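# Set block flat on rack rails, rope fully on table

## Task

Place the block so it lies flat across both rails of the rack, and make sure that when you finish no part of the rope still hangs over the edge of the table.

## Robot and tools

Robot: two arms, left_arm and right_arm, each ending in a five-finger hand (the left hand mirrors the right). Cameras: cam_high (504x504, fixed overview), cam_left_wrist and cam_right_wrist (672x504 fisheye, on the wrists).

Frame: all positions, orientations and velocities in results use the scene frame. Its origin is at table-top height, halfway between the two nominal arm bases; +z is up, +x points out over the table, and left_arm sits on the +y side (image left/right does not follow these names). Calibrated bases: left_arm near (-0.019, +0.434, 0) m, right_arm near (-0.042, -0.350, 0) m, each yawed very slightly. Printed hand positions can be off by a few centimetres.

Hand point: a point fixed to each palm, about 0.05 m in front of it and 0.15 m out from the wrist flange. Its +z runs along the straight fingers, +y out of the palm, +x across the palm away from the thumb on the right hand (toward the thumb on the left). Straight fingertips extend 0.06-0.07 m past it. A bracket on the little-finger side and, with level fingers, the wrist below the hand can strike the table first. A closed grip fits objects roughly 0.035-0.065 m thick (handles down to 0.025 m) with the thumb turned across the palm.

A row is 28 numbers, each in [-1, 1], always covering both arms: left_arm dx, dy, dz, rx, ry, rz, then left hand thumb_turn, thumb_bend, index, middle, ring, little, force_limit, speed; then the same 14 for right_arm. The six pose numbers are an offset, not a pose: they are measured along scene axes from that arm's Hand target as it stood when the action (or move) began, with 1.0 meaning 0.6 m for dx/dy/dz and 180 degrees for rx/ry/rz; rx, ry, rz form one rotation vector turning about the Hand target position. Every row of one action counts from that same start, so sending an offset again moves further. All zeros re-asks the current Hand target. The six finger numbers are absolute targets: -1 open/straight (thumb_turn -1 beside the palm), +1 closed (thumb_turn +1 across the palm). force_limit runs from about 0 N at -1 to 10 N at +1 (15 N for the two thumb motors); speed rises from nearly 0 at -1 to full speed at +0.48 and stays full above. Use about -0.94 or slower for gentle closing. There is no value meaning 'leave the hand alone': repeat the hand's last eight sent numbers, or, if none sent yet this scene, its hand_measured six plus hand_force_limit and hand_speed.

Tools:
- execute_actions(actions, cameras): actions is a list of actions; each action is a list of up to 15 rows, one per 1/30 s step; a short action repeats its final row to fill 15 steps. Images come back only for an empty list or when cameras names them (["all"] for all, [] for none).
- move(target, speed, blend, stop_force, zero, blocking, cameras): drives each hand point straight toward its target. target is one 28-number row or a list of up to 15 rows, every row an offset from the same starting Hand targets (not chained). speed: m/s, 0.002 to 3.6, default 0.25 (turn rate up to twice that in rad/s); one value or one per target. blend: corner rounding in m per target, 0 means stop at each. stop_force: 3 to 120 N, one value for both arms; an arm stops when its wrist sensor feels that much push against its travel. zero (default true) re-zeroes before the move; blocking=false returns early and cannot combine with stop_force. Paths do not avoid obstacles or each other and are capped at 10 s. The result adds a 'move:' line: done, off_target, moving, held or fault, plus limits=paced (pose clipped) or limits=held (steps withheld). Leave stop_force out when backing away from a contact. Avoid paths passing close to an arm's own base.
- wait(seconds): 0 to 10 s, arms hold their last command.
- stop(): brakes a running move.
- zoom_image(camera, region): camera is cam_high, cam_left_wrist or cam_right_wrist; region [x0, y0, x1, y1] in pixels of that camera's newest image, at most 504 by 504.
- show_instructions(): shows the reference pages.
- zero_wrist_force(arm): arm is left_arm or right_arm; tares that wrist sensor.
- finished_scene(scene): the current scene's number; ends the scene irreversibly.

Results: Hand target (last commanded pose after clipping; next offsets start here), end_effector_position (m) and quat_wxyz, velocities, joint positions and torques, Wrist force/torque in the tool's own axes (plus the peak since last shown), hand_measured, hand_stopped_by (moving, target, force, stalled, fault), hand_load_n (N, positive pushes a finger open; a drop to about 0 signals a lost grip). Orientation commands are clipped to within 32 degrees of the measured one per step. A hand can settle short of its target; send the remainder as an offset.

Cautions: contact torque at a joint limit (141 N m for the three big joints, 26.3 N m for wrist joints) or about 150 N on any part stops that arm for 10 s. Arms are stiff, so aiming even slightly past a firm surface can fault; approach slowly. Do not let the arms or hands collide or squeeze each other's fingers. Do not drop the block or let anything fall off the table, avoid hard hits and fast swings with a load, and avoid overloading fingers. Motors heating to 85 C trigger a long brake stop (warning at 70 C); avoid holding loads or straining against unreachable poses for long. Loose objects may occasionally be nudged by outside pushes, so check the final state before finishing.

Each tool is called after "Request:" as name(argument=value, ...) on one line, values as JSON.

Reference images:

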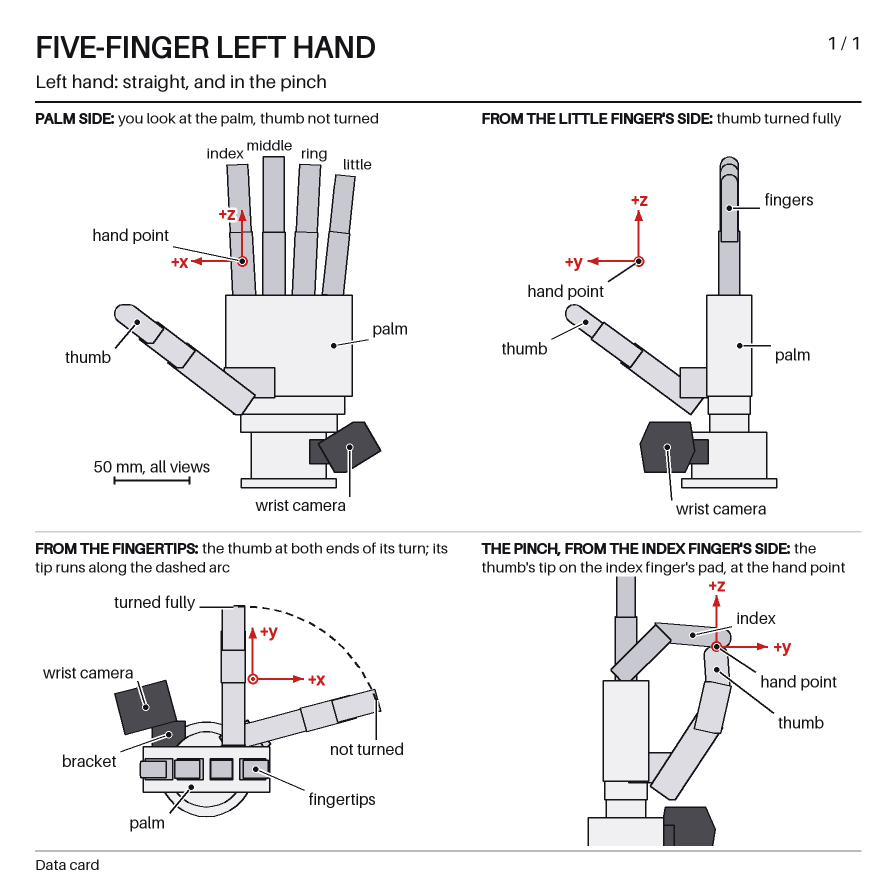

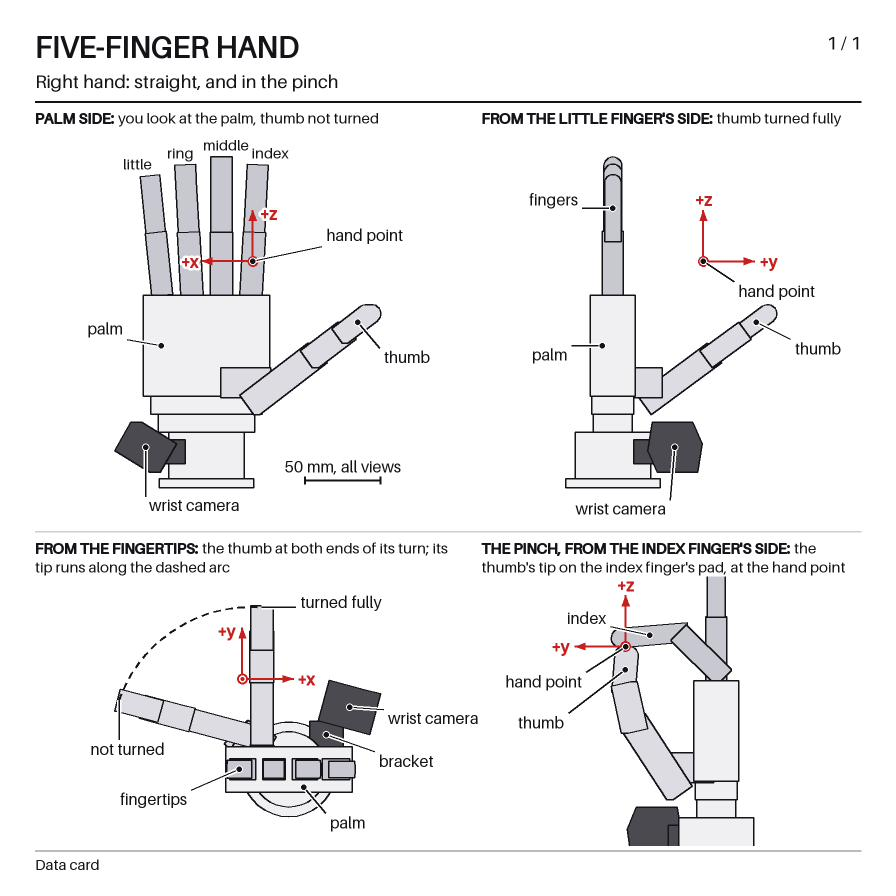

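## Session

Request:
execute_actions(actions=[])

Scene clock: 0.00 s.
left_arm: end_effector_position=(+0.4225, +0.0656, +0.3490) hand_measured=(-1.000, -1.000, -1.000, -1.000, -1.000, -1.000) hand_load_n=(+0.0, +0.0, +0.0, +0.0, +0.0, +0.0) hand_stopped_by=(target, target, target, target, target, target) hand_force_limit=0.00 hand_speed=-0.80 end_effector_quat_wxyz=(-0.095, +0.758, +0.221, -0.606) | right_arm: end_effector_position=(+0.6711, -0.2926, +0.3668) hand_measured=(-1.000, -1.000, -1.000, -1.000, -1.000, -1.000) hand_load_n=(+0.0, +0.0, +0.0, +0.0, +0.0, +0.0) hand_stopped_by=(target, target, target, target, target, target) hand_force_limit=0.00 hand_speed=-0.80 end_effector_quat_wxyz=(-0.485, +0.766, +0.266, +0.328)
Joint positions: left_arm=[2.887 -2.542 -0.692 0.358 -1.217 1.037] | right_arm=[-0.466 -0.693 0.636 2.114 0.363 0.128]
Joint velocities: within noise
Joint torques (N m): no reading
Motor temperatures (°C): left_arm=[35 38 38 39 39 36] | right_arm=[32 37 27 39 40 35]
Wrist force (N): no reading
Wrist torque (N m): no reading
Wrist force, peak (N): no reading
Hand target: left_arm +0.4225, +0.0656, +0.3490; -0.095, +0.758, +0.221, -0.606 | right_arm +0.6711, -0.2926, +0.3668; -0.485, +0.766, +0.266, +0.328

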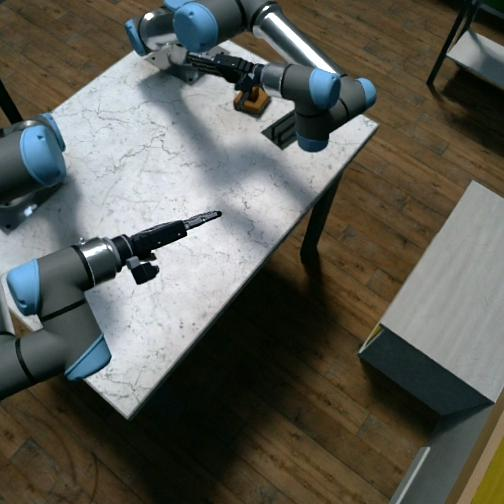

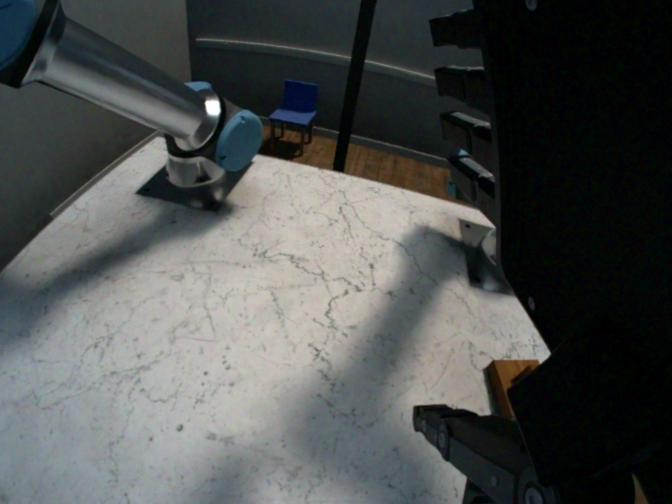

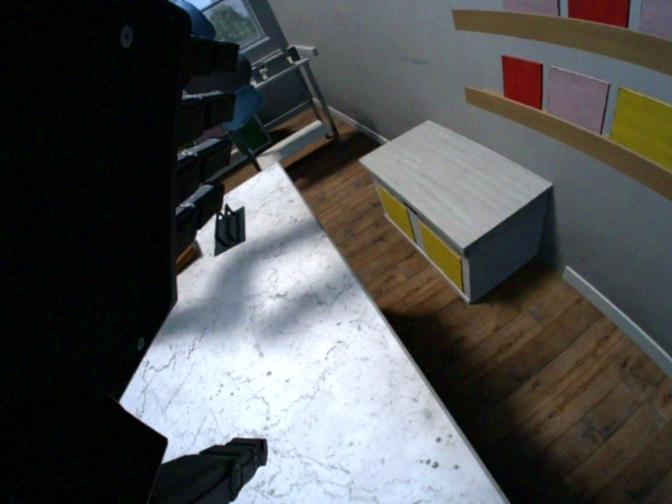

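Request:
zoom_image(camera="cam_high", region=[200, 40, 400, 180])

Scaled by 2.520 from the camera's 504x504 image, which has a finer 720x720 frame.

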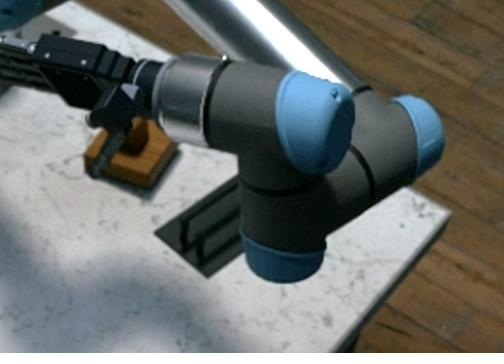

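Request:
move(target=[-0.204,0.591,0.0517,0.3057,-0.2048,0.1868,-1,-1,-1,-1,-1,-1,0,-0.8, 0,0,0,0,0,0,-1,-1,-1,-1,-1,-1,0,-0.8], cameras=["all"], speed=0.3)

Scene clock: 17.70 s.
left_arm: end_effector_position=(+0.3001, +0.4200, +0.3800) hand_measured=(-1.000, -1.000, -1.000, -1.000, -1.000, -1.000) hand_load_n=(-0.5, +0.0, +0.0, +0.0, +0.0, +0.0) hand_stopped_by=(target, target, target, target, target, target) hand_force_limit=0.00 hand_speed=-0.80 end_effector_quat_wxyz=(-0.183, +0.683, +0.683, -0.184) | right_arm: end_effector_position=(+0.6711, -0.2926, +0.3668) hand_measured=(-1.000, -1.000, -1.000, -1.000, -1.000, -1.000) hand_load_n=(+0.0, +0.0, +0.0, +0.0, +0.0, +0.0) hand_stopped_by=(target, target, target, target, target, target) hand_force_limit=0.00 hand_speed=-0.80 end_effector_quat_wxyz=(-0.485, +0.766, +0.266, +0.328)
Joint positions: left_arm=[3.356 -1.727 -1.426 1.069 -1.685 0.201] | right_arm=[-0.466 -0.693 0.636 2.114 0.363 0.128]
Joint torques (N m): left_arm=[10.69 33.52 9.29 -1.04 -1.84 -0.75] | right_arm=[0.29 -53.48 -19.15 2.66 -1.28 0.18]
Wrist force (N): left_arm=[-0.7 0.1 -0.5] | right_arm=[-0.1 -0.1 0.0]
Wrist torque (N m): left_arm=[0.03 -0.01 -0.04] | right_arm=[-0.01 0.01 -0.01]
Wrist force, peak (N): left_arm=[0.1 1.3 0.0] | right_arm=[-0.4 0.3 0.1]
Hand target: left_arm +0.3001, +0.4202, +0.3800; -0.183, +0.683, +0.683, -0.183 | right_arm +0.6711, -0.2926, +0.3668; -0.485, +0.766, +0.266, +0.328
Off the commanded pose: left_arm 0.000 m, 0 deg | right_arm 0.000 m, 0 deg.
move: done

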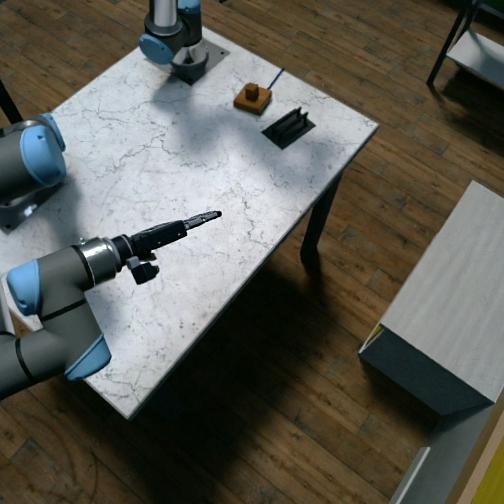

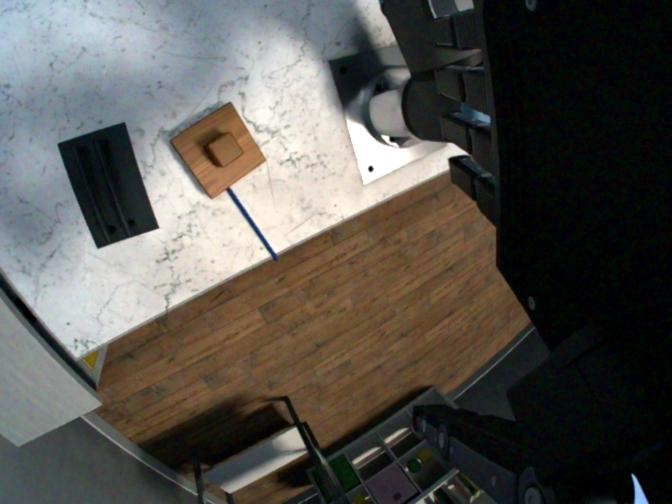

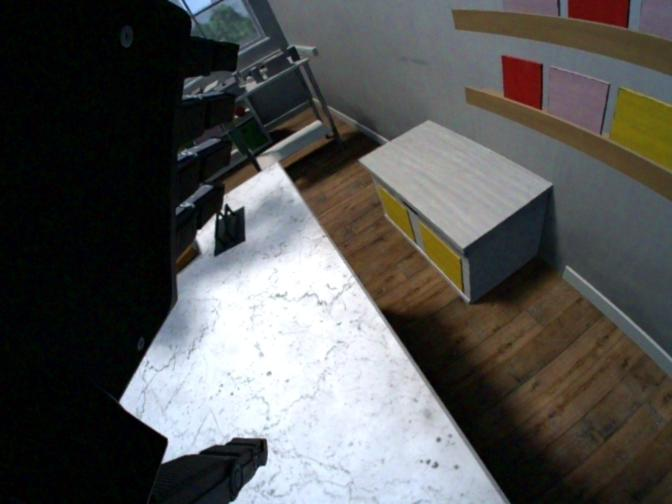

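Request:
zoom_image(camera="cam_left_wrist", region=[160, 90, 300, 270])

Request:
zoom_image(camera="cam_left_wrist", region=[40, 110, 180, 260])

Scaled by 2.800 from the camera's 672x504 image, which has a finer 960x720 frame.

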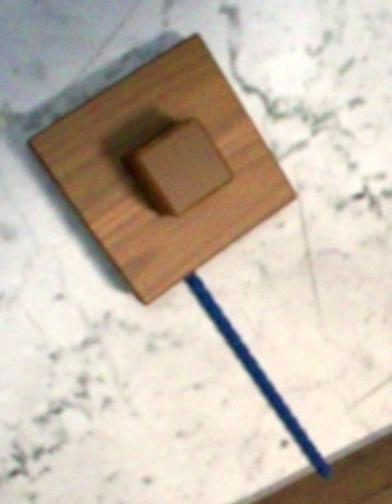

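Scaled by 3.360 from the camera's 672x504 image, which has a finer 960x720 frame.

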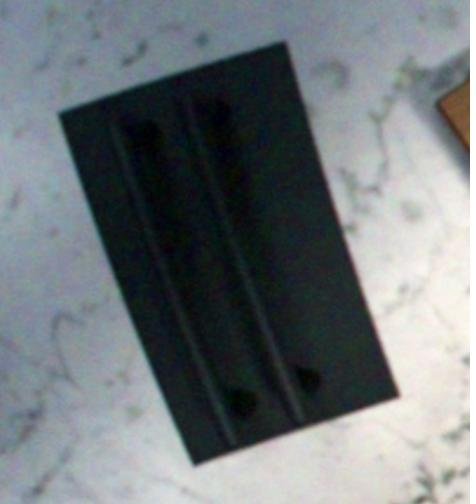

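Request:
move(target=[-0.0268,0.2413,-0.45,-0.0883,0.2566,0.1985,1,0,-0.5,-0.5,-1,-1,0,-0.2, 0,0,0,0,0,0,-1,-1,-1,-1,-1,-1,0,-0.8], cameras=["cam_high","cam_left_wrist"], speed=0.3)

Scene clock: 102.90 s.
left_arm: end_effector_position=(+0.2840, +0.5649, +0.1101) hand_measured=(+1.000, +0.000, -0.500, -0.500, -1.000, -1.000) hand_load_n=(+0.0, +0.0, +0.0, +0.0, +0.0, +0.0) hand_stopped_by=(target, target, target, target, target, target) hand_force_limit=0.00 hand_speed=-0.20 end_effector_quat_wxyz=(-0.276, +0.340, +0.699, -0.566) | right_arm: end_effector_position=(+0.6711, -0.2926, +0.3668) hand_measured=(-1.000, -1.000, -1.000, -1.000, -1.000, -1.000) hand_load_n=(+0.0, +0.0, +0.0, +0.0, +0.0, +0.0) hand_stopped_by=(target, target, target, target, target, target) hand_force_limit=0.00 hand_speed=-0.80 end_effector_quat_wxyz=(-0.485, +0.766, +0.266, +0.328)
Joint positions: left_arm=[3.823 -2.451 -1.602 1.12 -1.605 0.007] | right_arm=[-0.466 -0.693 0.636 2.114 0.363 0.128]
Joint torques (N m): left_arm=[11.86 40.41 18.66 -4.01 1.6 -0.95] | right_arm=[0.34 -53.99 -18.48 2.78 -1.29 0.21]
Wrist force (N): left_arm=[-1.1 0.0 -0.5] | right_arm=[0.0 -0.1 0.2]
Wrist torque (N m): left_arm=[0.05 0.13 0.01] | right_arm=[-0.02 -0.01 0.00]
Wrist force, peak (N): left_arm=[-1.3 -0.6 -1.0] | right_arm=[-0.3 0.0 0.5]
Hand target: left_arm +0.2840, +0.5649, +0.1100; -0.276, +0.340, +0.699, -0.566 | right_arm +0.6711, -0.2926, +0.3668; -0.485, +0.766, +0.266, +0.328
Off the commanded pose: left_arm 0.000 m, 0 deg | right_arm 0.000 m, 0 deg.
move: done
Images, in order (width x height): cam_high 504x504, cam_left_wrist 672x504.

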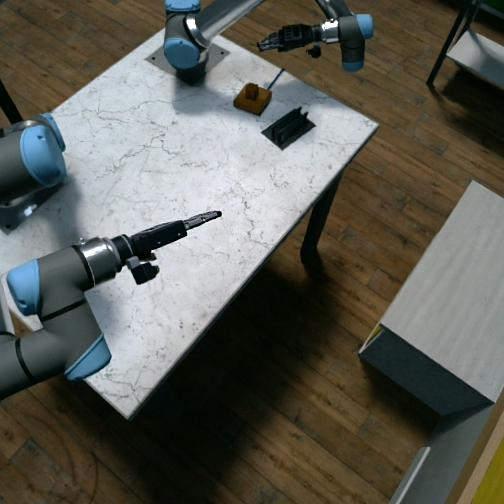

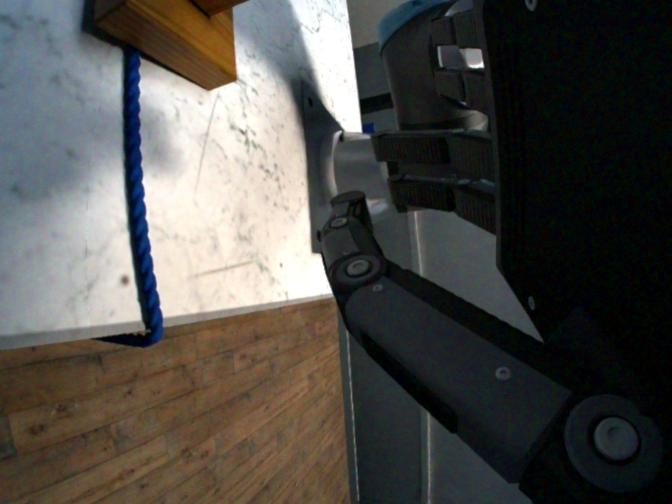

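Request:
move(target=[0.0167,0.0125,-0.1083,0,0,0,1,0,-0.5,-0.5,-1,-1,0,-0.2, 0,0,0,0,0,0,-1,-1,-1,-1,-1,-1,0,-0.8], cameras=["cam_left_wrist"], speed=0.12)

Scene clock: 137.87 s.
left_arm: end_effector_position=(+0.2940, +0.5724, +0.0452) hand_measured=(+1.000, +0.000, -0.500, -0.500, -1.000, -1.000) hand_load_n=(+0.0, +0.5, +0.0, +0.0, +0.0, +0.0) hand_stopped_by=(target, target, target, target, target, target) hand_force_limit=0.00 hand_speed=-0.20 end_effector_quat_wxyz=(-0.276, +0.340, +0.699, -0.566) | right_arm: end_effector_position=(+0.6711, -0.2926, +0.3668) hand_measured=(-1.000, -1.000, -1.000, -1.000, -1.000, -1.000) hand_load_n=(+0.0, +0.0, +0.0, +0.0, +0.0, +0.0) hand_stopped_by=(target, target, target, target, target, target) hand_force_limit=0.00 hand_speed=-0.80 end_effector_quat_wxyz=(-0.485, +0.766, +0.266, +0.328)
Joint positions: left_arm=[3.822 -2.592 -1.53 1.19 -1.603 0.007] | right_arm=[-0.466 -0.693 0.636 2.114 0.363 0.128]
Joint torques (N m): left_arm=[-10.33 43.89 17.25 -0.21 1.57 -1.12] | right_arm=[0.02 -53.89 -18.75 2.68 -1.21 0.13]
Wrist force (N): left_arm=[-0.7 0.0 0.0] | right_arm=[0.1 0.0 -0.3]
Wrist torque (N m): left_arm=[0.03 0.10 0.04] | right_arm=[0.03 -0.02 0.00]
Wrist force, peak (N): left_arm=[-1.1 -0.8 -0.2] | right_arm=[0.2 0.4 0.1]
Hand target: left_arm +0.2940, +0.5724, +0.0450; -0.276, +0.340, +0.699, -0.566 | right_arm +0.6711, -0.2926, +0.3668; -0.485, +0.766, +0.266, +0.328
Off the commanded pose: left_arm 0.000 m, 0 deg | right_arm 0.000 m, 0 deg.
move: done
Images, in order (width x height): cam_left_wrist 672x504.

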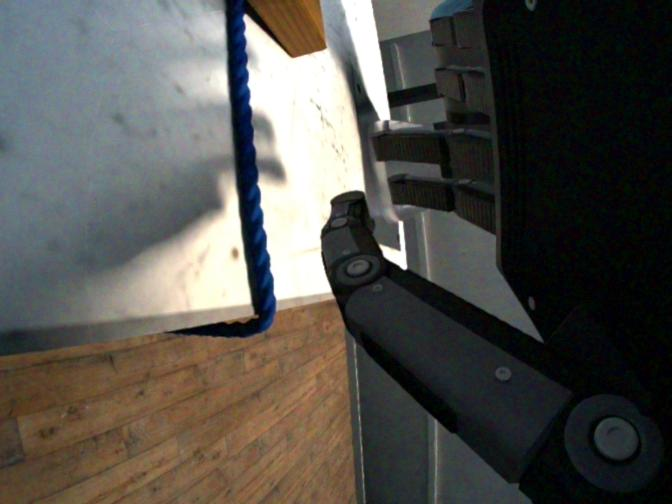

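Request:
move(target=[0,0,0,0,0,0,1,-0.12,0.1,0.1,-1,-1,-0.4,-0.5, 0,0,0,0,0,0,-1,-1,-1,-1,-1,-1,0,-0.8], cameras=["cam_left_wrist"])

Request:
zoom_image(camera="cam_left_wrist", region=[200, 80, 480, 290])

Scene clock: 197.83 s.
left_arm: end_effector_position=(+0.2940, +0.5724, +0.0450) hand_measured=(+1.000, -0.120, +0.100, +0.100, -1.000, -1.000) hand_load_n=(+0.0, +0.5, +0.0, +0.0, +0.0, +0.0) hand_stopped_by=(target, target, target, target, target, target) hand_force_limit=-0.40 hand_speed=-0.50 end_effector_quat_wxyz=(-0.276, +0.340, +0.699, -0.566) | right_arm: end_effector_position=(+0.6711, -0.2926, +0.3668) hand_measured=(-1.000, -1.000, -1.000, -1.000, -1.000, -1.000) hand_load_n=(+0.0, +0.0, +0.0, +0.0, +0.0, +0.0) hand_stopped_by=(target, target, target, target, target, target) hand_force_limit=0.00 hand_speed=-0.80 end_effector_quat_wxyz=(-0.485, +0.766, +0.266, +0.328)
Joint positions: left_arm=[3.822 -2.593 -1.53 1.19 -1.603 0.006] | right_arm=[-0.466 -0.693 0.636 2.114 0.363 0.128]
Joint torques (N m): left_arm=[-11.34 42.88 14.27 -2.21 0.9 -0.95] | right_arm=[-0.13 -54.14 -18.65 2.66 -1.16 0.01]
Wrist force (N): left_arm=[-1.1 -0.1 -0.3] | right_arm=[-0.2 0.1 0.1]
Wrist torque (N m): left_arm=[0.05 0.15 0.02] | right_arm=[0.01 0.03 -0.01]
Wrist force, peak (N): left_arm=[-1.2 -0.2 -0.4] | right_arm=[-0.3 -0.2 0.2]
Hand target: left_arm +0.2940, +0.5724, +0.0450; -0.276, +0.340, +0.699, -0.566 | right_arm +0.6711, -0.2926, +0.3668; -0.485, +0.766, +0.266, +0.328
Off the commanded pose: left_arm 0.000 m, 0 deg | right_arm 0.000 m, 0 deg.
move: done
Images, in order (width x height): cam_left_wrist 672x504.

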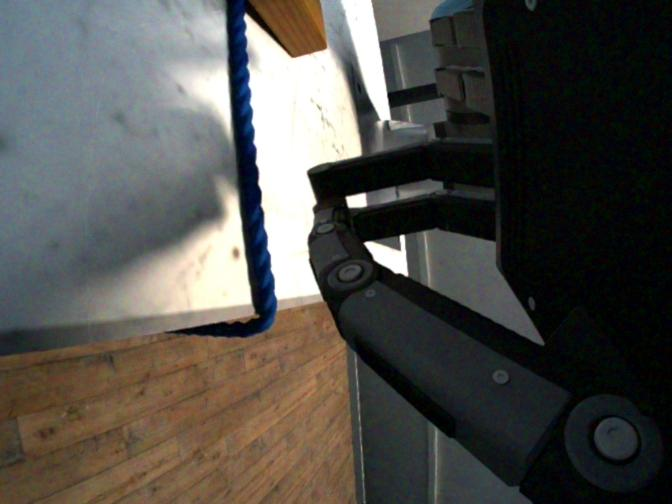

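Scaled by 1.800 from the camera's 672x504 image, which has a finer 960x720 frame.

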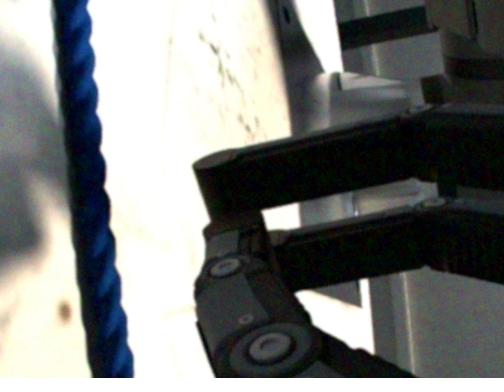

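Request:
move(target=[-0.0132,-0.0103,-0.0567,0,0,0,1,-0.12,-0.5,-0.5,-1,-1,-0.4,0.2, 0,0,0,0,0,0,-1,-1,-1,-1,-1,-1,0,-0.8], cameras=["cam_left_wrist"], speed=0.05, stop_force=5)

Scene clock: 214.10 s.
left_arm: end_effector_position=(+0.2870, +0.5669, +0.0150) hand_measured=(+1.000, -0.118, -0.500, -0.500, -1.000, -1.000) hand_load_n=(+1.0, -4.5, -0.5, -0.5, +0.0, +0.0) hand_stopped_by=(target, target, target, target, target, target) hand_force_limit=-0.40 hand_speed=0.20 end_effector_quat_wxyz=(-0.276, +0.340, +0.699, -0.566) | right_arm: end_effector_position=(+0.6711, -0.2926, +0.3668) hand_measured=(-1.000, -1.000, -1.000, -1.000, -1.000, -1.000) hand_load_n=(+0.0, +0.0, +0.0, +0.0, +0.0, +0.0) hand_stopped_by=(target, target, target, target, target, target) hand_force_limit=0.00 hand_speed=-0.80 end_effector_quat_wxyz=(-0.485, +0.766, +0.266, +0.328)
Joint positions: left_arm=[3.822 -2.641 -1.54 1.248 -1.604 0.007] | right_arm=[-0.466 -0.693 0.636 2.114 0.363 0.128]
Joint torques (N m): left_arm=[-3.89 56.93 16.23 -3.07 2.02 0.4] | right_arm=[-0.12 -54.16 -18.65 2.61 -1.14 0.03]
Wrist force (N): left_arm=[0.1 -4.2 -1.5] | right_arm=[-0.1 0.1 0.1]
Wrist torque (N m): left_arm=[-0.06 0.10 0.05] | right_arm=[0.00 0.00 0.00]
Wrist force, peak (N): left_arm=[1.8 -9.8 -3.6] | right_arm=[-0.5 0.1 -0.2]
Hand target: left_arm +0.2870, +0.5669, +0.0150; -0.276, +0.340, +0.699, -0.566 (not the last commanded pose) | right_arm +0.6711, -0.2926, +0.3668; -0.485, +0.766, +0.266, +0.328
Off the commanded pose: left_arm 0.004 m, 0 deg | right_arm 0.000 m, 0 deg.
move: contact (left_arm)
Images, in order (width x height): cam_left_wrist 672x504.

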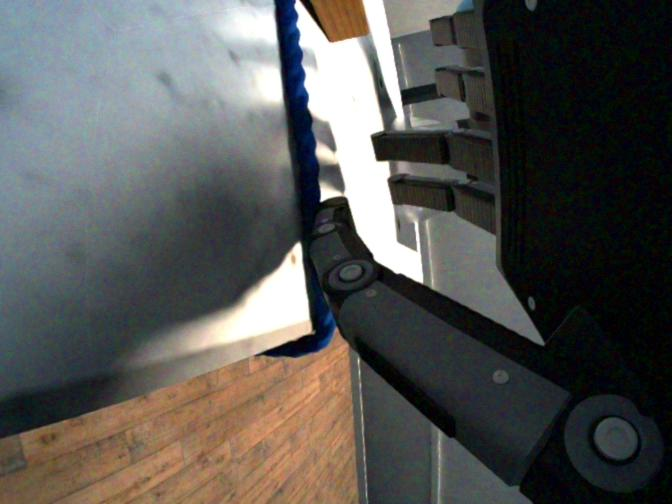

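Request:
move(target=[[0,0,0.02,0,0,0,1,-0.12,-0.5,-0.5,-1,-1,-0.4,0.2, 0,0,0,0,0,0,-1,-1,-1,-1,-1,-1,0,-0.8],[0.0102,0.024,0.0333,0.0124,-0.0184,-0.0444,1,-0.25,-0.5,-0.5,-1,-1,-0.4,0.2, 0,0,0,0,0,0,-1,-1,-1,-1,-1,-1,0,-0.8]], cameras=["cam_left_wrist"], speed=0.1, blend=[0.003,0])

Request:
zoom_image(camera="cam_left_wrist", region=[200, 80, 480, 290])

Scene clock: 263.33 s.
left_arm: end_effector_position=(+0.2931, +0.5813, +0.0350) hand_measured=(+1.000, -0.250, -0.500, -0.500, -1.000, -1.000) hand_load_n=(+0.0, +0.0, +0.0, +0.0, +0.0, +0.0) hand_stopped_by=(target, target, target, target, target, target) hand_force_limit=-0.40 hand_speed=0.20 end_effector_quat_wxyz=(-0.301, +0.399, +0.692, -0.522) | right_arm: end_effector_position=(+0.6711, -0.2926, +0.3668) hand_measured=(-1.000, -1.000, -1.000, -1.000, -1.000, -1.000) hand_load_n=(+0.0, +0.0, -0.5, +0.0, +0.0, +0.0) hand_stopped_by=(target, target, target, target, target, target) hand_force_limit=0.00 hand_speed=-0.80 end_effector_quat_wxyz=(-0.485, +0.766, +0.266, +0.328)
Joint positions: left_arm=[3.78 -2.581 -1.527 1.247 -1.697 0.036] | right_arm=[-0.466 -0.693 0.636 2.114 0.363 0.128]
Joint torques (N m): left_arm=[-11.3 58.24 17.98 -0.36 -1.67 1.81] | right_arm=[0.11 -55.13 -17.52 2.53 -0.83 0.12]
Wrist force (N): left_arm=[-1.0 0.2 -0.2] | right_arm=[-0.1 0.0 0.1]
Wrist torque (N m): left_arm=[0.06 0.13 -0.13] | right_arm=[0.00 0.00 -0.01]
Wrist force, peak (N): left_arm=[0.4 -4.6 -1.4] | right_arm=[-0.5 0.0 0.2]
Hand target: left_arm +0.2931, +0.5813, +0.0350; -0.301, +0.399, +0.692, -0.522 | right_arm +0.6711, -0.2926, +0.3668; -0.485, +0.766, +0.266, +0.328
Off the commanded pose: left_arm 0.000 m, 0 deg | right_arm 0.000 m, 0 deg.
move: done
Images, in order (width x height): cam_left_wrist 672x504.

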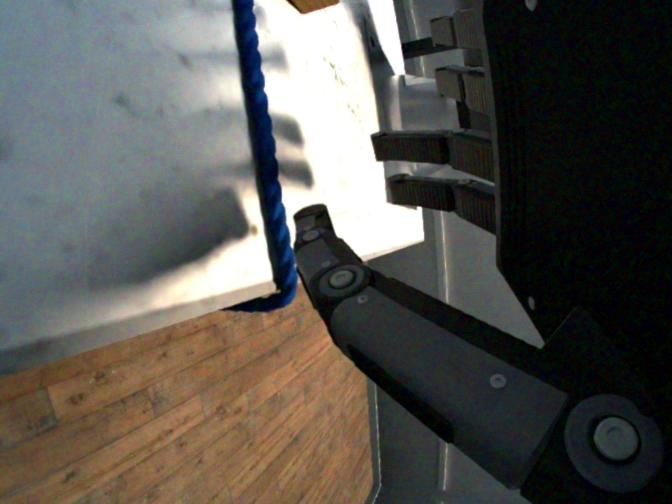

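Scaled by 1.800 from the camera's 672x504 image, which has a finer 960x720 frame.

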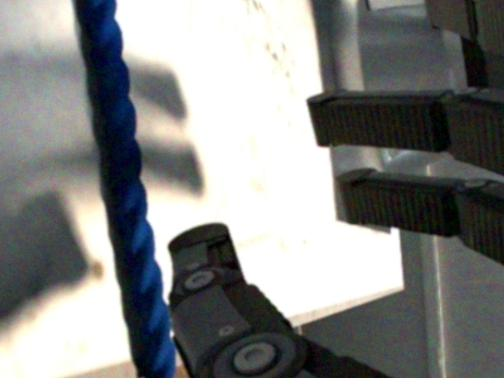

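Request:
move(target=[0,0,-0.05,0,0,0,1,-0.25,-0.5,-0.5,-1,-1,-0.4,0.2, 0,0,0,0,0,0,-1,-1,-1,-1,-1,-1,0,-0.8], cameras=["cam_left_wrist"], speed=0.03, stop_force=4)

Request:
zoom_image(camera="cam_left_wrist", region=[200, 80, 480, 290])

Scene clock: 272.70 s.
left_arm: end_effector_position=(+0.2931, +0.5813, +0.0133) hand_measured=(+1.000, -0.250, -0.500, -0.500, -1.000, -1.000) hand_load_n=(+0.0, -2.0, +0.0, +0.0, +0.0, +0.0) hand_stopped_by=(target, target, target, target, target, target) hand_force_limit=-0.40 hand_speed=0.20 end_effector_quat_wxyz=(-0.301, +0.399, +0.692, -0.522) | right_arm: end_effector_position=(+0.6711, -0.2926, +0.3668) hand_measured=(-1.000, -1.000, -1.000, -1.000, -1.000, -1.000) hand_load_n=(+0.0, +0.0, +0.0, +0.0, +0.0, +0.0) hand_stopped_by=(target, target, target, target, target, target) hand_force_limit=0.00 hand_speed=-0.80 end_effector_quat_wxyz=(-0.485, +0.766, +0.266, +0.328)
Joint positions: left_arm=[3.78 -2.623 -1.513 1.275 -1.697 0.036] | right_arm=[-0.466 -0.693 0.636 2.114 0.363 0.128]
Joint torques (N m): left_arm=[-9.91 57.96 1.33 -3.86 0.83 1.82] | right_arm=[0.38 -55.39 -17.41 2.48 -0.84 0.17]
Wrist force (N): left_arm=[-0.9 -1.5 0.1] | right_arm=[-0.3 -0.1 0.1]
Wrist torque (N m): left_arm=[-0.01 0.09 -0.09] | right_arm=[-0.01 0.04 -0.02]
Wrist force, peak (N): left_arm=[-0.4 -11.5 -8.1] | right_arm=[-0.5 -0.2 -0.3]
Hand target: left_arm +0.2931, +0.5813, +0.0133; -0.301, +0.399, +0.692, -0.522 (not the last commanded pose) | right_arm +0.6711, -0.2926, +0.3668; -0.485, +0.766, +0.266, +0.328
Off the commanded pose: left_arm 0.008 m, 0 deg | right_arm 0.000 m, 0 deg.
move: contact (left_arm)
Images, in order (width x height): cam_left_wrist 672x504.

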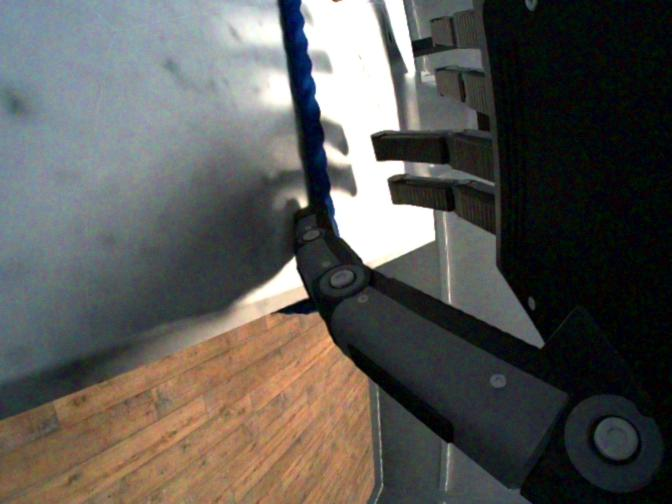

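Scaled by 1.800 from the camera's 672x504 image, which has a finer 960x720 frame.

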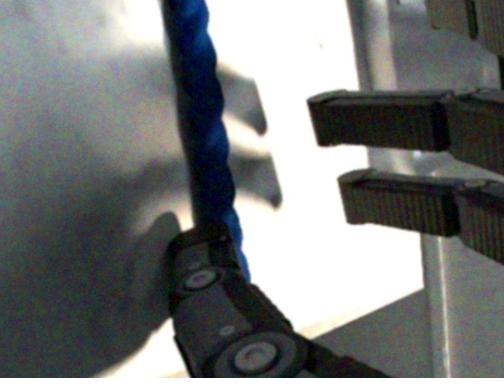

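Request:
move(target=[0,0,0,0,0,0,1,-0.25,0.5,0.5,-1,-1,-0.3,-0.7, 0,0,0,0,0,0,-1,-1,-1,-1,-1,-1,0,-0.8], cameras=["cam_left_wrist"])

Request:
zoom_image(camera="cam_left_wrist", region=[200, 80, 480, 290])

Scene clock: 296.03 s.
left_arm: end_effector_position=(+0.2931, +0.5813, +0.0133) hand_measured=(+1.000, -0.250, +0.244, -0.118, -1.000, -1.000) hand_load_n=(-1.0, +1.0, +5.0, +7.0, +0.0, +0.0) hand_stopped_by=(target, target, force, force, target, target) hand_force_limit=-0.30 hand_speed=-0.70 end_effector_quat_wxyz=(-0.301, +0.399, +0.692, -0.522) | right_arm: end_effector_position=(+0.6711, -0.2926, +0.3668) hand_measured=(-1.000, -1.000, -1.000, -1.000, -1.000, -1.000) hand_load_n=(-0.5, +0.0, +0.0, +0.0, +0.0, +0.0) hand_stopped_by=(target, target, target, target, target, target) hand_force_limit=0.00 hand_speed=-0.80 end_effector_quat_wxyz=(-0.485, +0.766, +0.266, +0.328)
Joint positions: left_arm=[3.78 -2.623 -1.513 1.275 -1.697 0.036] | right_arm=[-0.466 -0.693 0.636 2.114 0.363 0.128]
Joint torques (N m): left_arm=[-6.53 49.74 4.87 2.9 1.46 1.62] | right_arm=[-0.06 -55.87 -17.13 2.4 -0.8 0.18]
Wrist force (N): left_arm=[-0.1 -13.7 -0.1] | right_arm=[-0.1 0.1 0.0]
Wrist torque (N m): left_arm=[-0.03 0.04 0.18] | right_arm=[0.02 0.01 -0.01]
Wrist force, peak (N): left_arm=[-0.2 -14.1 -0.1] | right_arm=[-0.4 0.3 -0.1]
Hand target: left_arm +0.2931, +0.5813, +0.0133; -0.301, +0.399, +0.692, -0.522 | right_arm +0.6711, -0.2926, +0.3668; -0.485, +0.766, +0.266, +0.328
Off the commanded pose: left_arm 0.000 m, 0 deg | right_arm 0.000 m, 0 deg.
move: done
Images, in order (width x height): cam_left_wrist 672x504.

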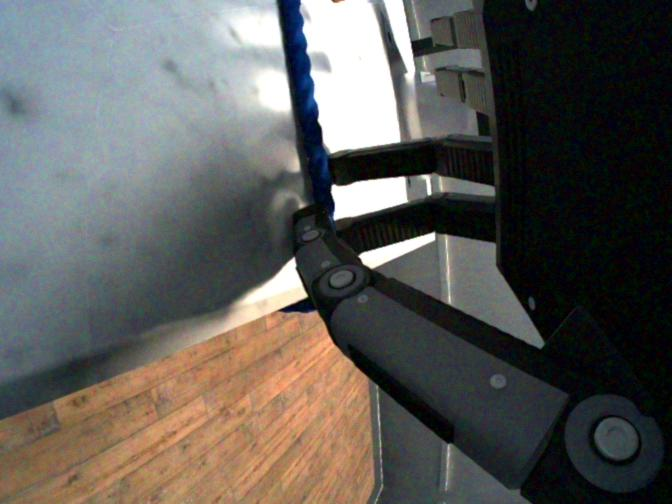

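Scaled by 1.800 from the camera's 672x504 image, which has a finer 960x720 frame.

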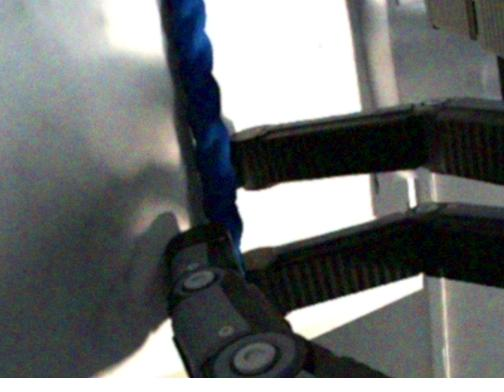

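Request:
move(target=[[0,0,0.0033,0,0,0,1,-0.25,0.5,0.5,-1,-1,-0.3,-0.7, 0,0,0,0,0,0,-1,-1,-1,-1,-1,-1,0,-0.8],[0,0,0.0033,0,0,0,1,-0.25,0.6,0.6,-1,-1,0.2,-0.8, 0,0,0,0,0,0,-1,-1,-1,-1,-1,-1,0,-0.8]], cameras=["cam_left_wrist"], speed=0.05)

Request:
zoom_image(camera="cam_left_wrist", region=[200, 80, 480, 290])

Scene clock: 307.97 s.
left_arm: end_effector_position=(+0.2930, +0.5813, +0.0153) hand_measured=(+1.000, -0.252, +0.260, +0.010, -1.000, -1.000) hand_load_n=(-2.5, +6.5, +6.5, +5.0, +0.0, +0.0) hand_stopped_by=(target, target, force, force, target, target) hand_force_limit=0.20 hand_speed=-0.80 end_effector_quat_wxyz=(-0.301, +0.399, +0.692, -0.522) | right_arm: end_effector_position=(+0.6711, -0.2926, +0.3668) hand_measured=(-1.000, -1.000, -1.000, -1.000, -1.000, -1.000) hand_load_n=(+0.0, +0.0, +0.0, +0.0, +0.0, +0.0) hand_stopped_by=(target, target, target, target, target, target) hand_force_limit=0.00 hand_speed=-0.80 end_effector_quat_wxyz=(-0.485, +0.766, +0.266, +0.328)
Joint positions: left_arm=[3.78 -2.619 -1.514 1.273 -1.697 0.036] | right_arm=[-0.466 -0.693 0.636 2.114 0.363 0.128]
Joint torques (N m): left_arm=[-4.15 55.17 3.3 1.57 1.48 1.63] | right_arm=[-0.06 -56.01 -17.34 2.45 -0.69 0.21]
Wrist force (N): left_arm=[-0.8 -9.9 0.2] | right_arm=[-0.1 0.1 0.2]
Wrist torque (N m): left_arm=[0.03 0.07 0.11] | right_arm=[0.01 0.02 0.00]
Wrist force, peak (N): left_arm=[-0.3 -14.2 -0.2] | right_arm=[-0.5 -0.1 0.3]
Hand target: left_arm +0.2931, +0.5813, +0.0153; -0.301, +0.399, +0.692, -0.522 | right_arm +0.6711, -0.2926, +0.3668; -0.485, +0.766, +0.266, +0.328
Off the commanded pose: left_arm 0.000 m, 0 deg | right_arm 0.000 m, 0 deg.
move: done
Images, in order (width x height): cam_left_wrist 672x504.

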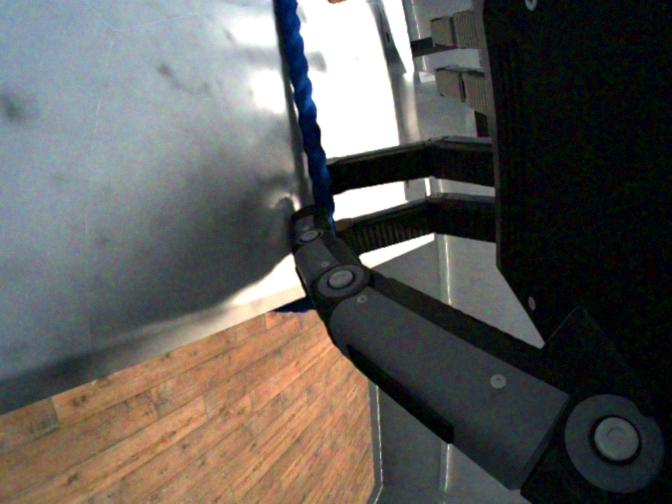

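Scaled by 1.800 from the camera's 672x504 image, which has a finer 960x720 frame.

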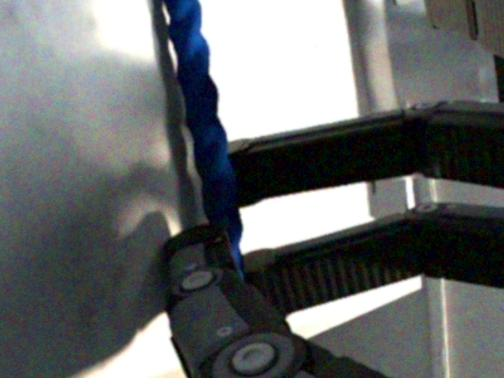

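Request:
move(target=[0,0,0.05,0,0,0,1,-0.25,0.6,0.6,-1,-1,0.2,-0.8, 0,0,0,0,0,0,-1,-1,-1,-1,-1,-1,0,-0.8], cameras=["cam_left_wrist"], speed=0.04)

Request:
zoom_image(camera="cam_left_wrist", region=[200, 80, 480, 290])

Scene clock: 316.23 s.
left_arm: end_effector_position=(+0.2931, +0.5813, +0.0451) hand_measured=(+1.000, -0.252, +0.260, +0.010, -1.000, -1.000) hand_load_n=(-2.5, +6.5, +6.5, +0.0, +0.0, +0.0) hand_stopped_by=(target, target, force, force, target, target) hand_force_limit=0.20 hand_speed=-0.80 end_effector_quat_wxyz=(-0.301, +0.399, +0.692, -0.522) | right_arm: end_effector_position=(+0.6711, -0.2926, +0.3668) hand_measured=(-1.000, -1.000, -1.000, -1.000, -1.000, -1.000) hand_load_n=(+0.0, +0.0, +0.0, +0.0, +0.0, +0.0) hand_stopped_by=(target, target, target, target, target, target) hand_force_limit=0.00 hand_speed=-0.80 end_effector_quat_wxyz=(-0.485, +0.766, +0.266, +0.328)
Joint positions: left_arm=[3.78 -2.561 -1.532 1.233 -1.697 0.036] | right_arm=[-0.466 -0.693 0.636 2.114 0.363 0.128]
Joint torques (N m): left_arm=[-2.25 58.61 1.83 -4.41 1.24 0.24] | right_arm=[-0.06 -56.2 -16.47 2.32 -0.64 0.15]
Wrist force (N): left_arm=[-1.3 0.6 0.7] | right_arm=[-0.1 -0.1 0.0]
Wrist torque (N m): left_arm=[0.08 0.12 -0.13] | right_arm=[-0.02 0.01 -0.01]
Wrist force, peak (N): left_arm=[-0.6 -10.9 0.2] | right_arm=[-0.3 -0.4 0.0]
Hand target: left_arm +0.2931, +0.5813, +0.0453; -0.301, +0.399, +0.692, -0.522 | right_arm +0.6711, -0.2926, +0.3668; -0.485, +0.766, +0.266, +0.328
Off the commanded pose: left_arm 0.000 m, 0 deg | right_arm 0.000 m, 0 deg.
move: done
Images, in order (width x height): cam_left_wrist 672x504.

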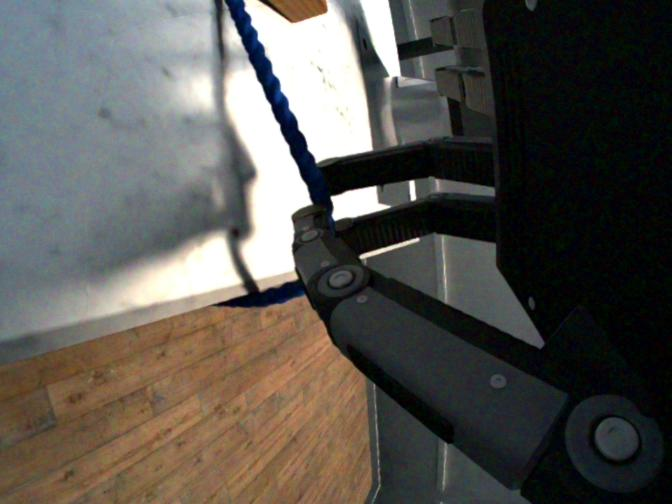

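Scaled by 1.800 from the camera's 672x504 image, which has a finer 960x720 frame.

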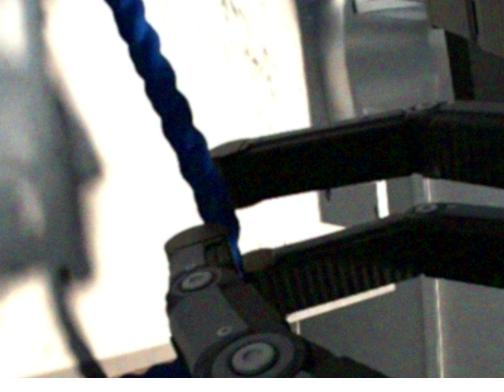

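Request:
move(target=[[-0.1717,-0.0267,0.0417,0,0,0,1,-0.25,0.6,0.6,-1,-1,0.2,-0.8, 0,0,0,0,0,0,-1,-1,-1,-1,-1,-1,0,-0.8],[-0.2133,-0.2017,0.175,0,0,0,1,-0.25,0.6,0.6,-1,-1,0.2,-0.8, 0,0,0,0,0,0,-1,-1,-1,-1,-1,-1,0,-0.8],[-0.205,-0.5683,0.1417,0.0639,-0.2385,-0.1582,1,-0.25,0.6,0.6,-1,-1,0.2,-0.8, 0,0,0,0,0,0,-1,-1,-1,-1,-1,-1,0,-0.8]], cameras=["cam_high","cam_left_wrist"], speed=[0.1,0.15,0.22], blend=[0.03,0.03,0])

Request:
zoom_image(camera="cam_high", region=[150, 20, 330, 200])

Scene clock: 339.77 s.
left_arm: end_effector_position=(+0.1695, +0.4835, +0.1316) hand_measured=(+1.000, -0.252, +0.260, +0.010, -1.000, -1.000) hand_load_n=(-2.0, +6.5, +6.0, +0.0, +0.0, +0.0) hand_stopped_by=(target, target, force, force, target, target) hand_force_limit=0.20 hand_speed=-0.80 end_effector_quat_wxyz=(-0.301, +0.399, +0.691, -0.522) | right_arm: end_effector_position=(+0.6711, -0.2926, +0.3668) hand_measured=(-1.000, -1.000, -1.000, -1.000, -1.000, -1.000) hand_load_n=(+0.0, +0.0, +0.0, +0.0, +0.0, +0.0) hand_stopped_by=(target, target, target, target, target, target) hand_force_limit=0.00 hand_speed=-0.80 end_effector_quat_wxyz=(-0.485, +0.766, +0.266, +0.328)
Joint positions: left_arm=[3.775 -2.184 -2.047 1.37 -1.692 0.035] | right_arm=[-0.466 -0.693 0.636 2.114 0.363 0.128]
Joint torques (N m): left_arm=[11.17 25.79 14.34 -0.31 -1.59 1.81] | right_arm=[0.23 -56.38 -16.38 2.34 -0.43 0.18]
Wrist force (N): left_arm=[-0.7 0.5 0.7] | right_arm=[-0.4 -0.1 -0.1]
Wrist torque (N m): left_arm=[0.06 0.09 -0.12] | right_arm=[0.00 0.05 -0.02]
Wrist force, peak (N): left_arm=[-3.2 -1.8 1.8] | right_arm=[-0.5 -0.2 -0.1]
Hand target: left_arm +0.1696, +0.4836, +0.1315; -0.301, +0.399, +0.691, -0.522 (not the last commanded pose) | right_arm +0.6711, -0.2926, +0.3668; -0.485, +0.766, +0.266, +0.328
Off the commanded pose: left_arm 0.243 m, 53 deg | right_arm 0.000 m, 0 deg.
move: held (left_arm; a check stopped the path); path passed 1 of 3 targets; limits=held
pose unreachable (left arm): on one or more control steps of this call, first in action 0 (counted from 0), this arm could not follow its commanded pose, so it was not sent that pose on those steps. It may still have moved: this result reports where it is.
cause: moving toward the commanded pose would bring two parts of the arm too close to each other (joints 3 (elbow) to 6 (wrist 3) lie between them).
Images, in order (width x height): cam_high 504x504, cam_left_wrist 672x504.

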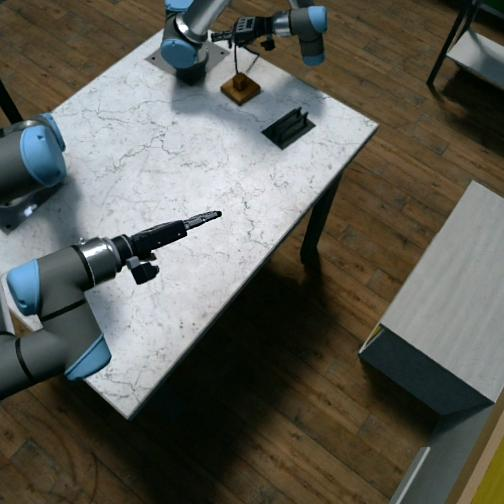

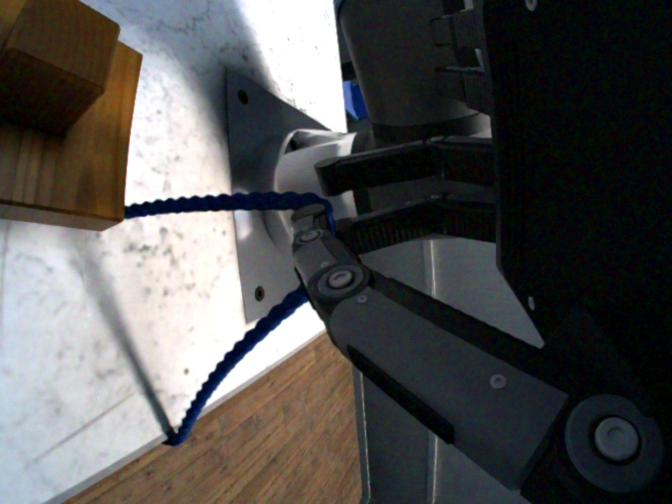

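Scaled by 2.800 from the camera's 504x504 image, which has a finer 720x720 frame.

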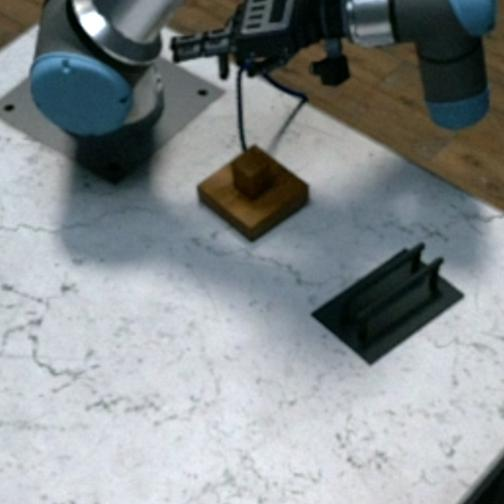

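Request:
move(target=[[0.084,-0.14,0.114,0.0639,-0.2385,-0.1582,1,-0.25,0.6,0.6,-1,-1,0.2,-0.8, 0,0,0,0,0,0,-1,-1,-1,-1,-1,-1,0,-0.8],[0.0507,-0.44,0.031,0.0639,-0.2385,-0.1582,1,-0.25,0.6,0.6,-1,-1,0.2,-0.8, 0,0,0,0,0,0,-1,-1,-1,-1,-1,-1,0,-0.8]], cameras=["cam_high","cam_left_wrist"], speed=[0.2,0.2], blend=[0.02,0])

Request:
zoom_image(camera="cam_high", region=[150, 20, 330, 200])

Scene clock: 351.07 s.
left_arm: end_effector_position=(+0.2000, +0.2197, +0.1501) hand_measured=(+1.000, -0.252, +0.260, +0.010, -1.000, -1.000) hand_load_n=(-2.0, +6.5, +6.5, +0.0, +0.0, +0.0) hand_stopped_by=(target, target, force, force, target, target) hand_force_limit=0.20 hand_speed=-0.80 end_effector_quat_wxyz=(-0.183, +0.683, +0.683, -0.184) | right_arm: end_effector_position=(+0.6711, -0.2926, +0.3668) hand_measured=(-1.000, -1.000, -1.000, -1.000, -1.000, -1.000) hand_load_n=(+0.0, +0.0, +0.0, +0.0, +0.0, +0.0) hand_stopped_by=(target, target, target, target, target, target) hand_force_limit=0.00 hand_speed=-0.80 end_effector_quat_wxyz=(-0.485, +0.766, +0.266, +0.328)
Joint positions: left_arm=[2.785 -1.859 -1.881 1.669 -1.402 -0.297] | right_arm=[-0.466 -0.693 0.636 2.114 0.363 0.128]
Joint torques (N m): left_arm=[-11.37 20.8 22.27 -1.03 1.97 -1.05] | right_arm=[0.53 -56.55 -16.32 2.24 -0.4 0.19]
Wrist force (N): left_arm=[-1.3 0.0 -0.1] | right_arm=[0.0 -0.2 0.2]
Wrist torque (N m): left_arm=[-0.02 0.04 -0.06] | right_arm=[-0.03 -0.02 0.00]
Wrist force, peak (N): left_arm=[-1.9 0.3 0.3] | right_arm=[-0.6 0.1 -0.1]
Hand target: left_arm +0.2000, +0.2196, +0.1501; -0.183, +0.683, +0.683, -0.184 | right_arm +0.6711, -0.2926, +0.3668; -0.485, +0.766, +0.266, +0.328
Off the commanded pose: left_arm 0.000 m, 0 deg | right_arm 0.000 m, 0 deg.
move: done
Images, in order (width x height): cam_high 504x504, cam_left_wrist 672x504.

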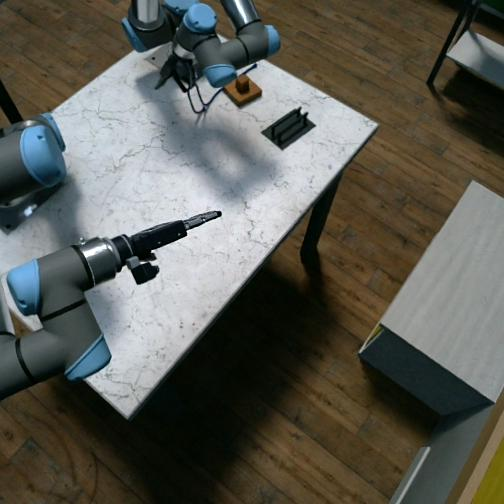

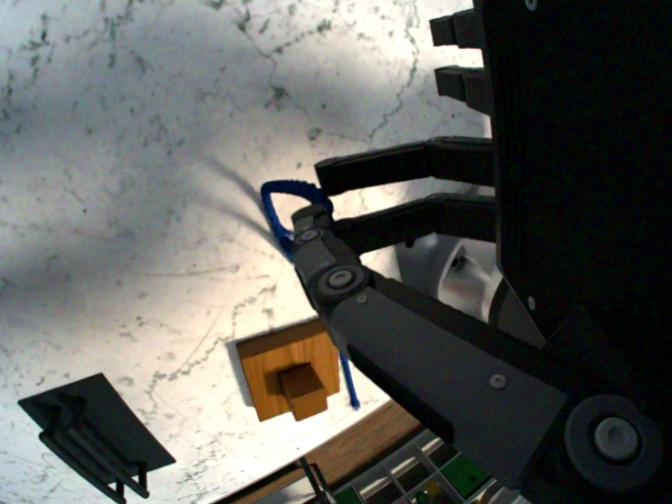

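Scaled by 2.800 from the camera's 504x504 image, which has a finer 720x720 frame.

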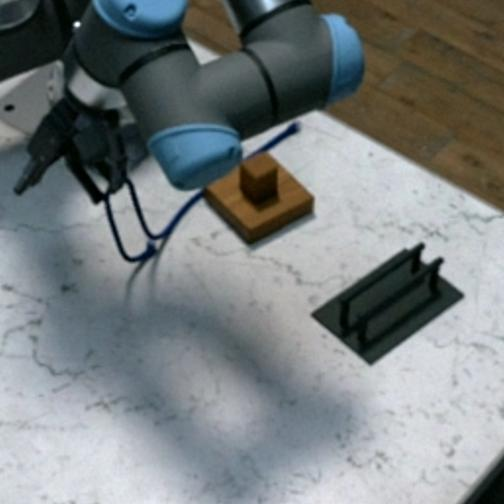

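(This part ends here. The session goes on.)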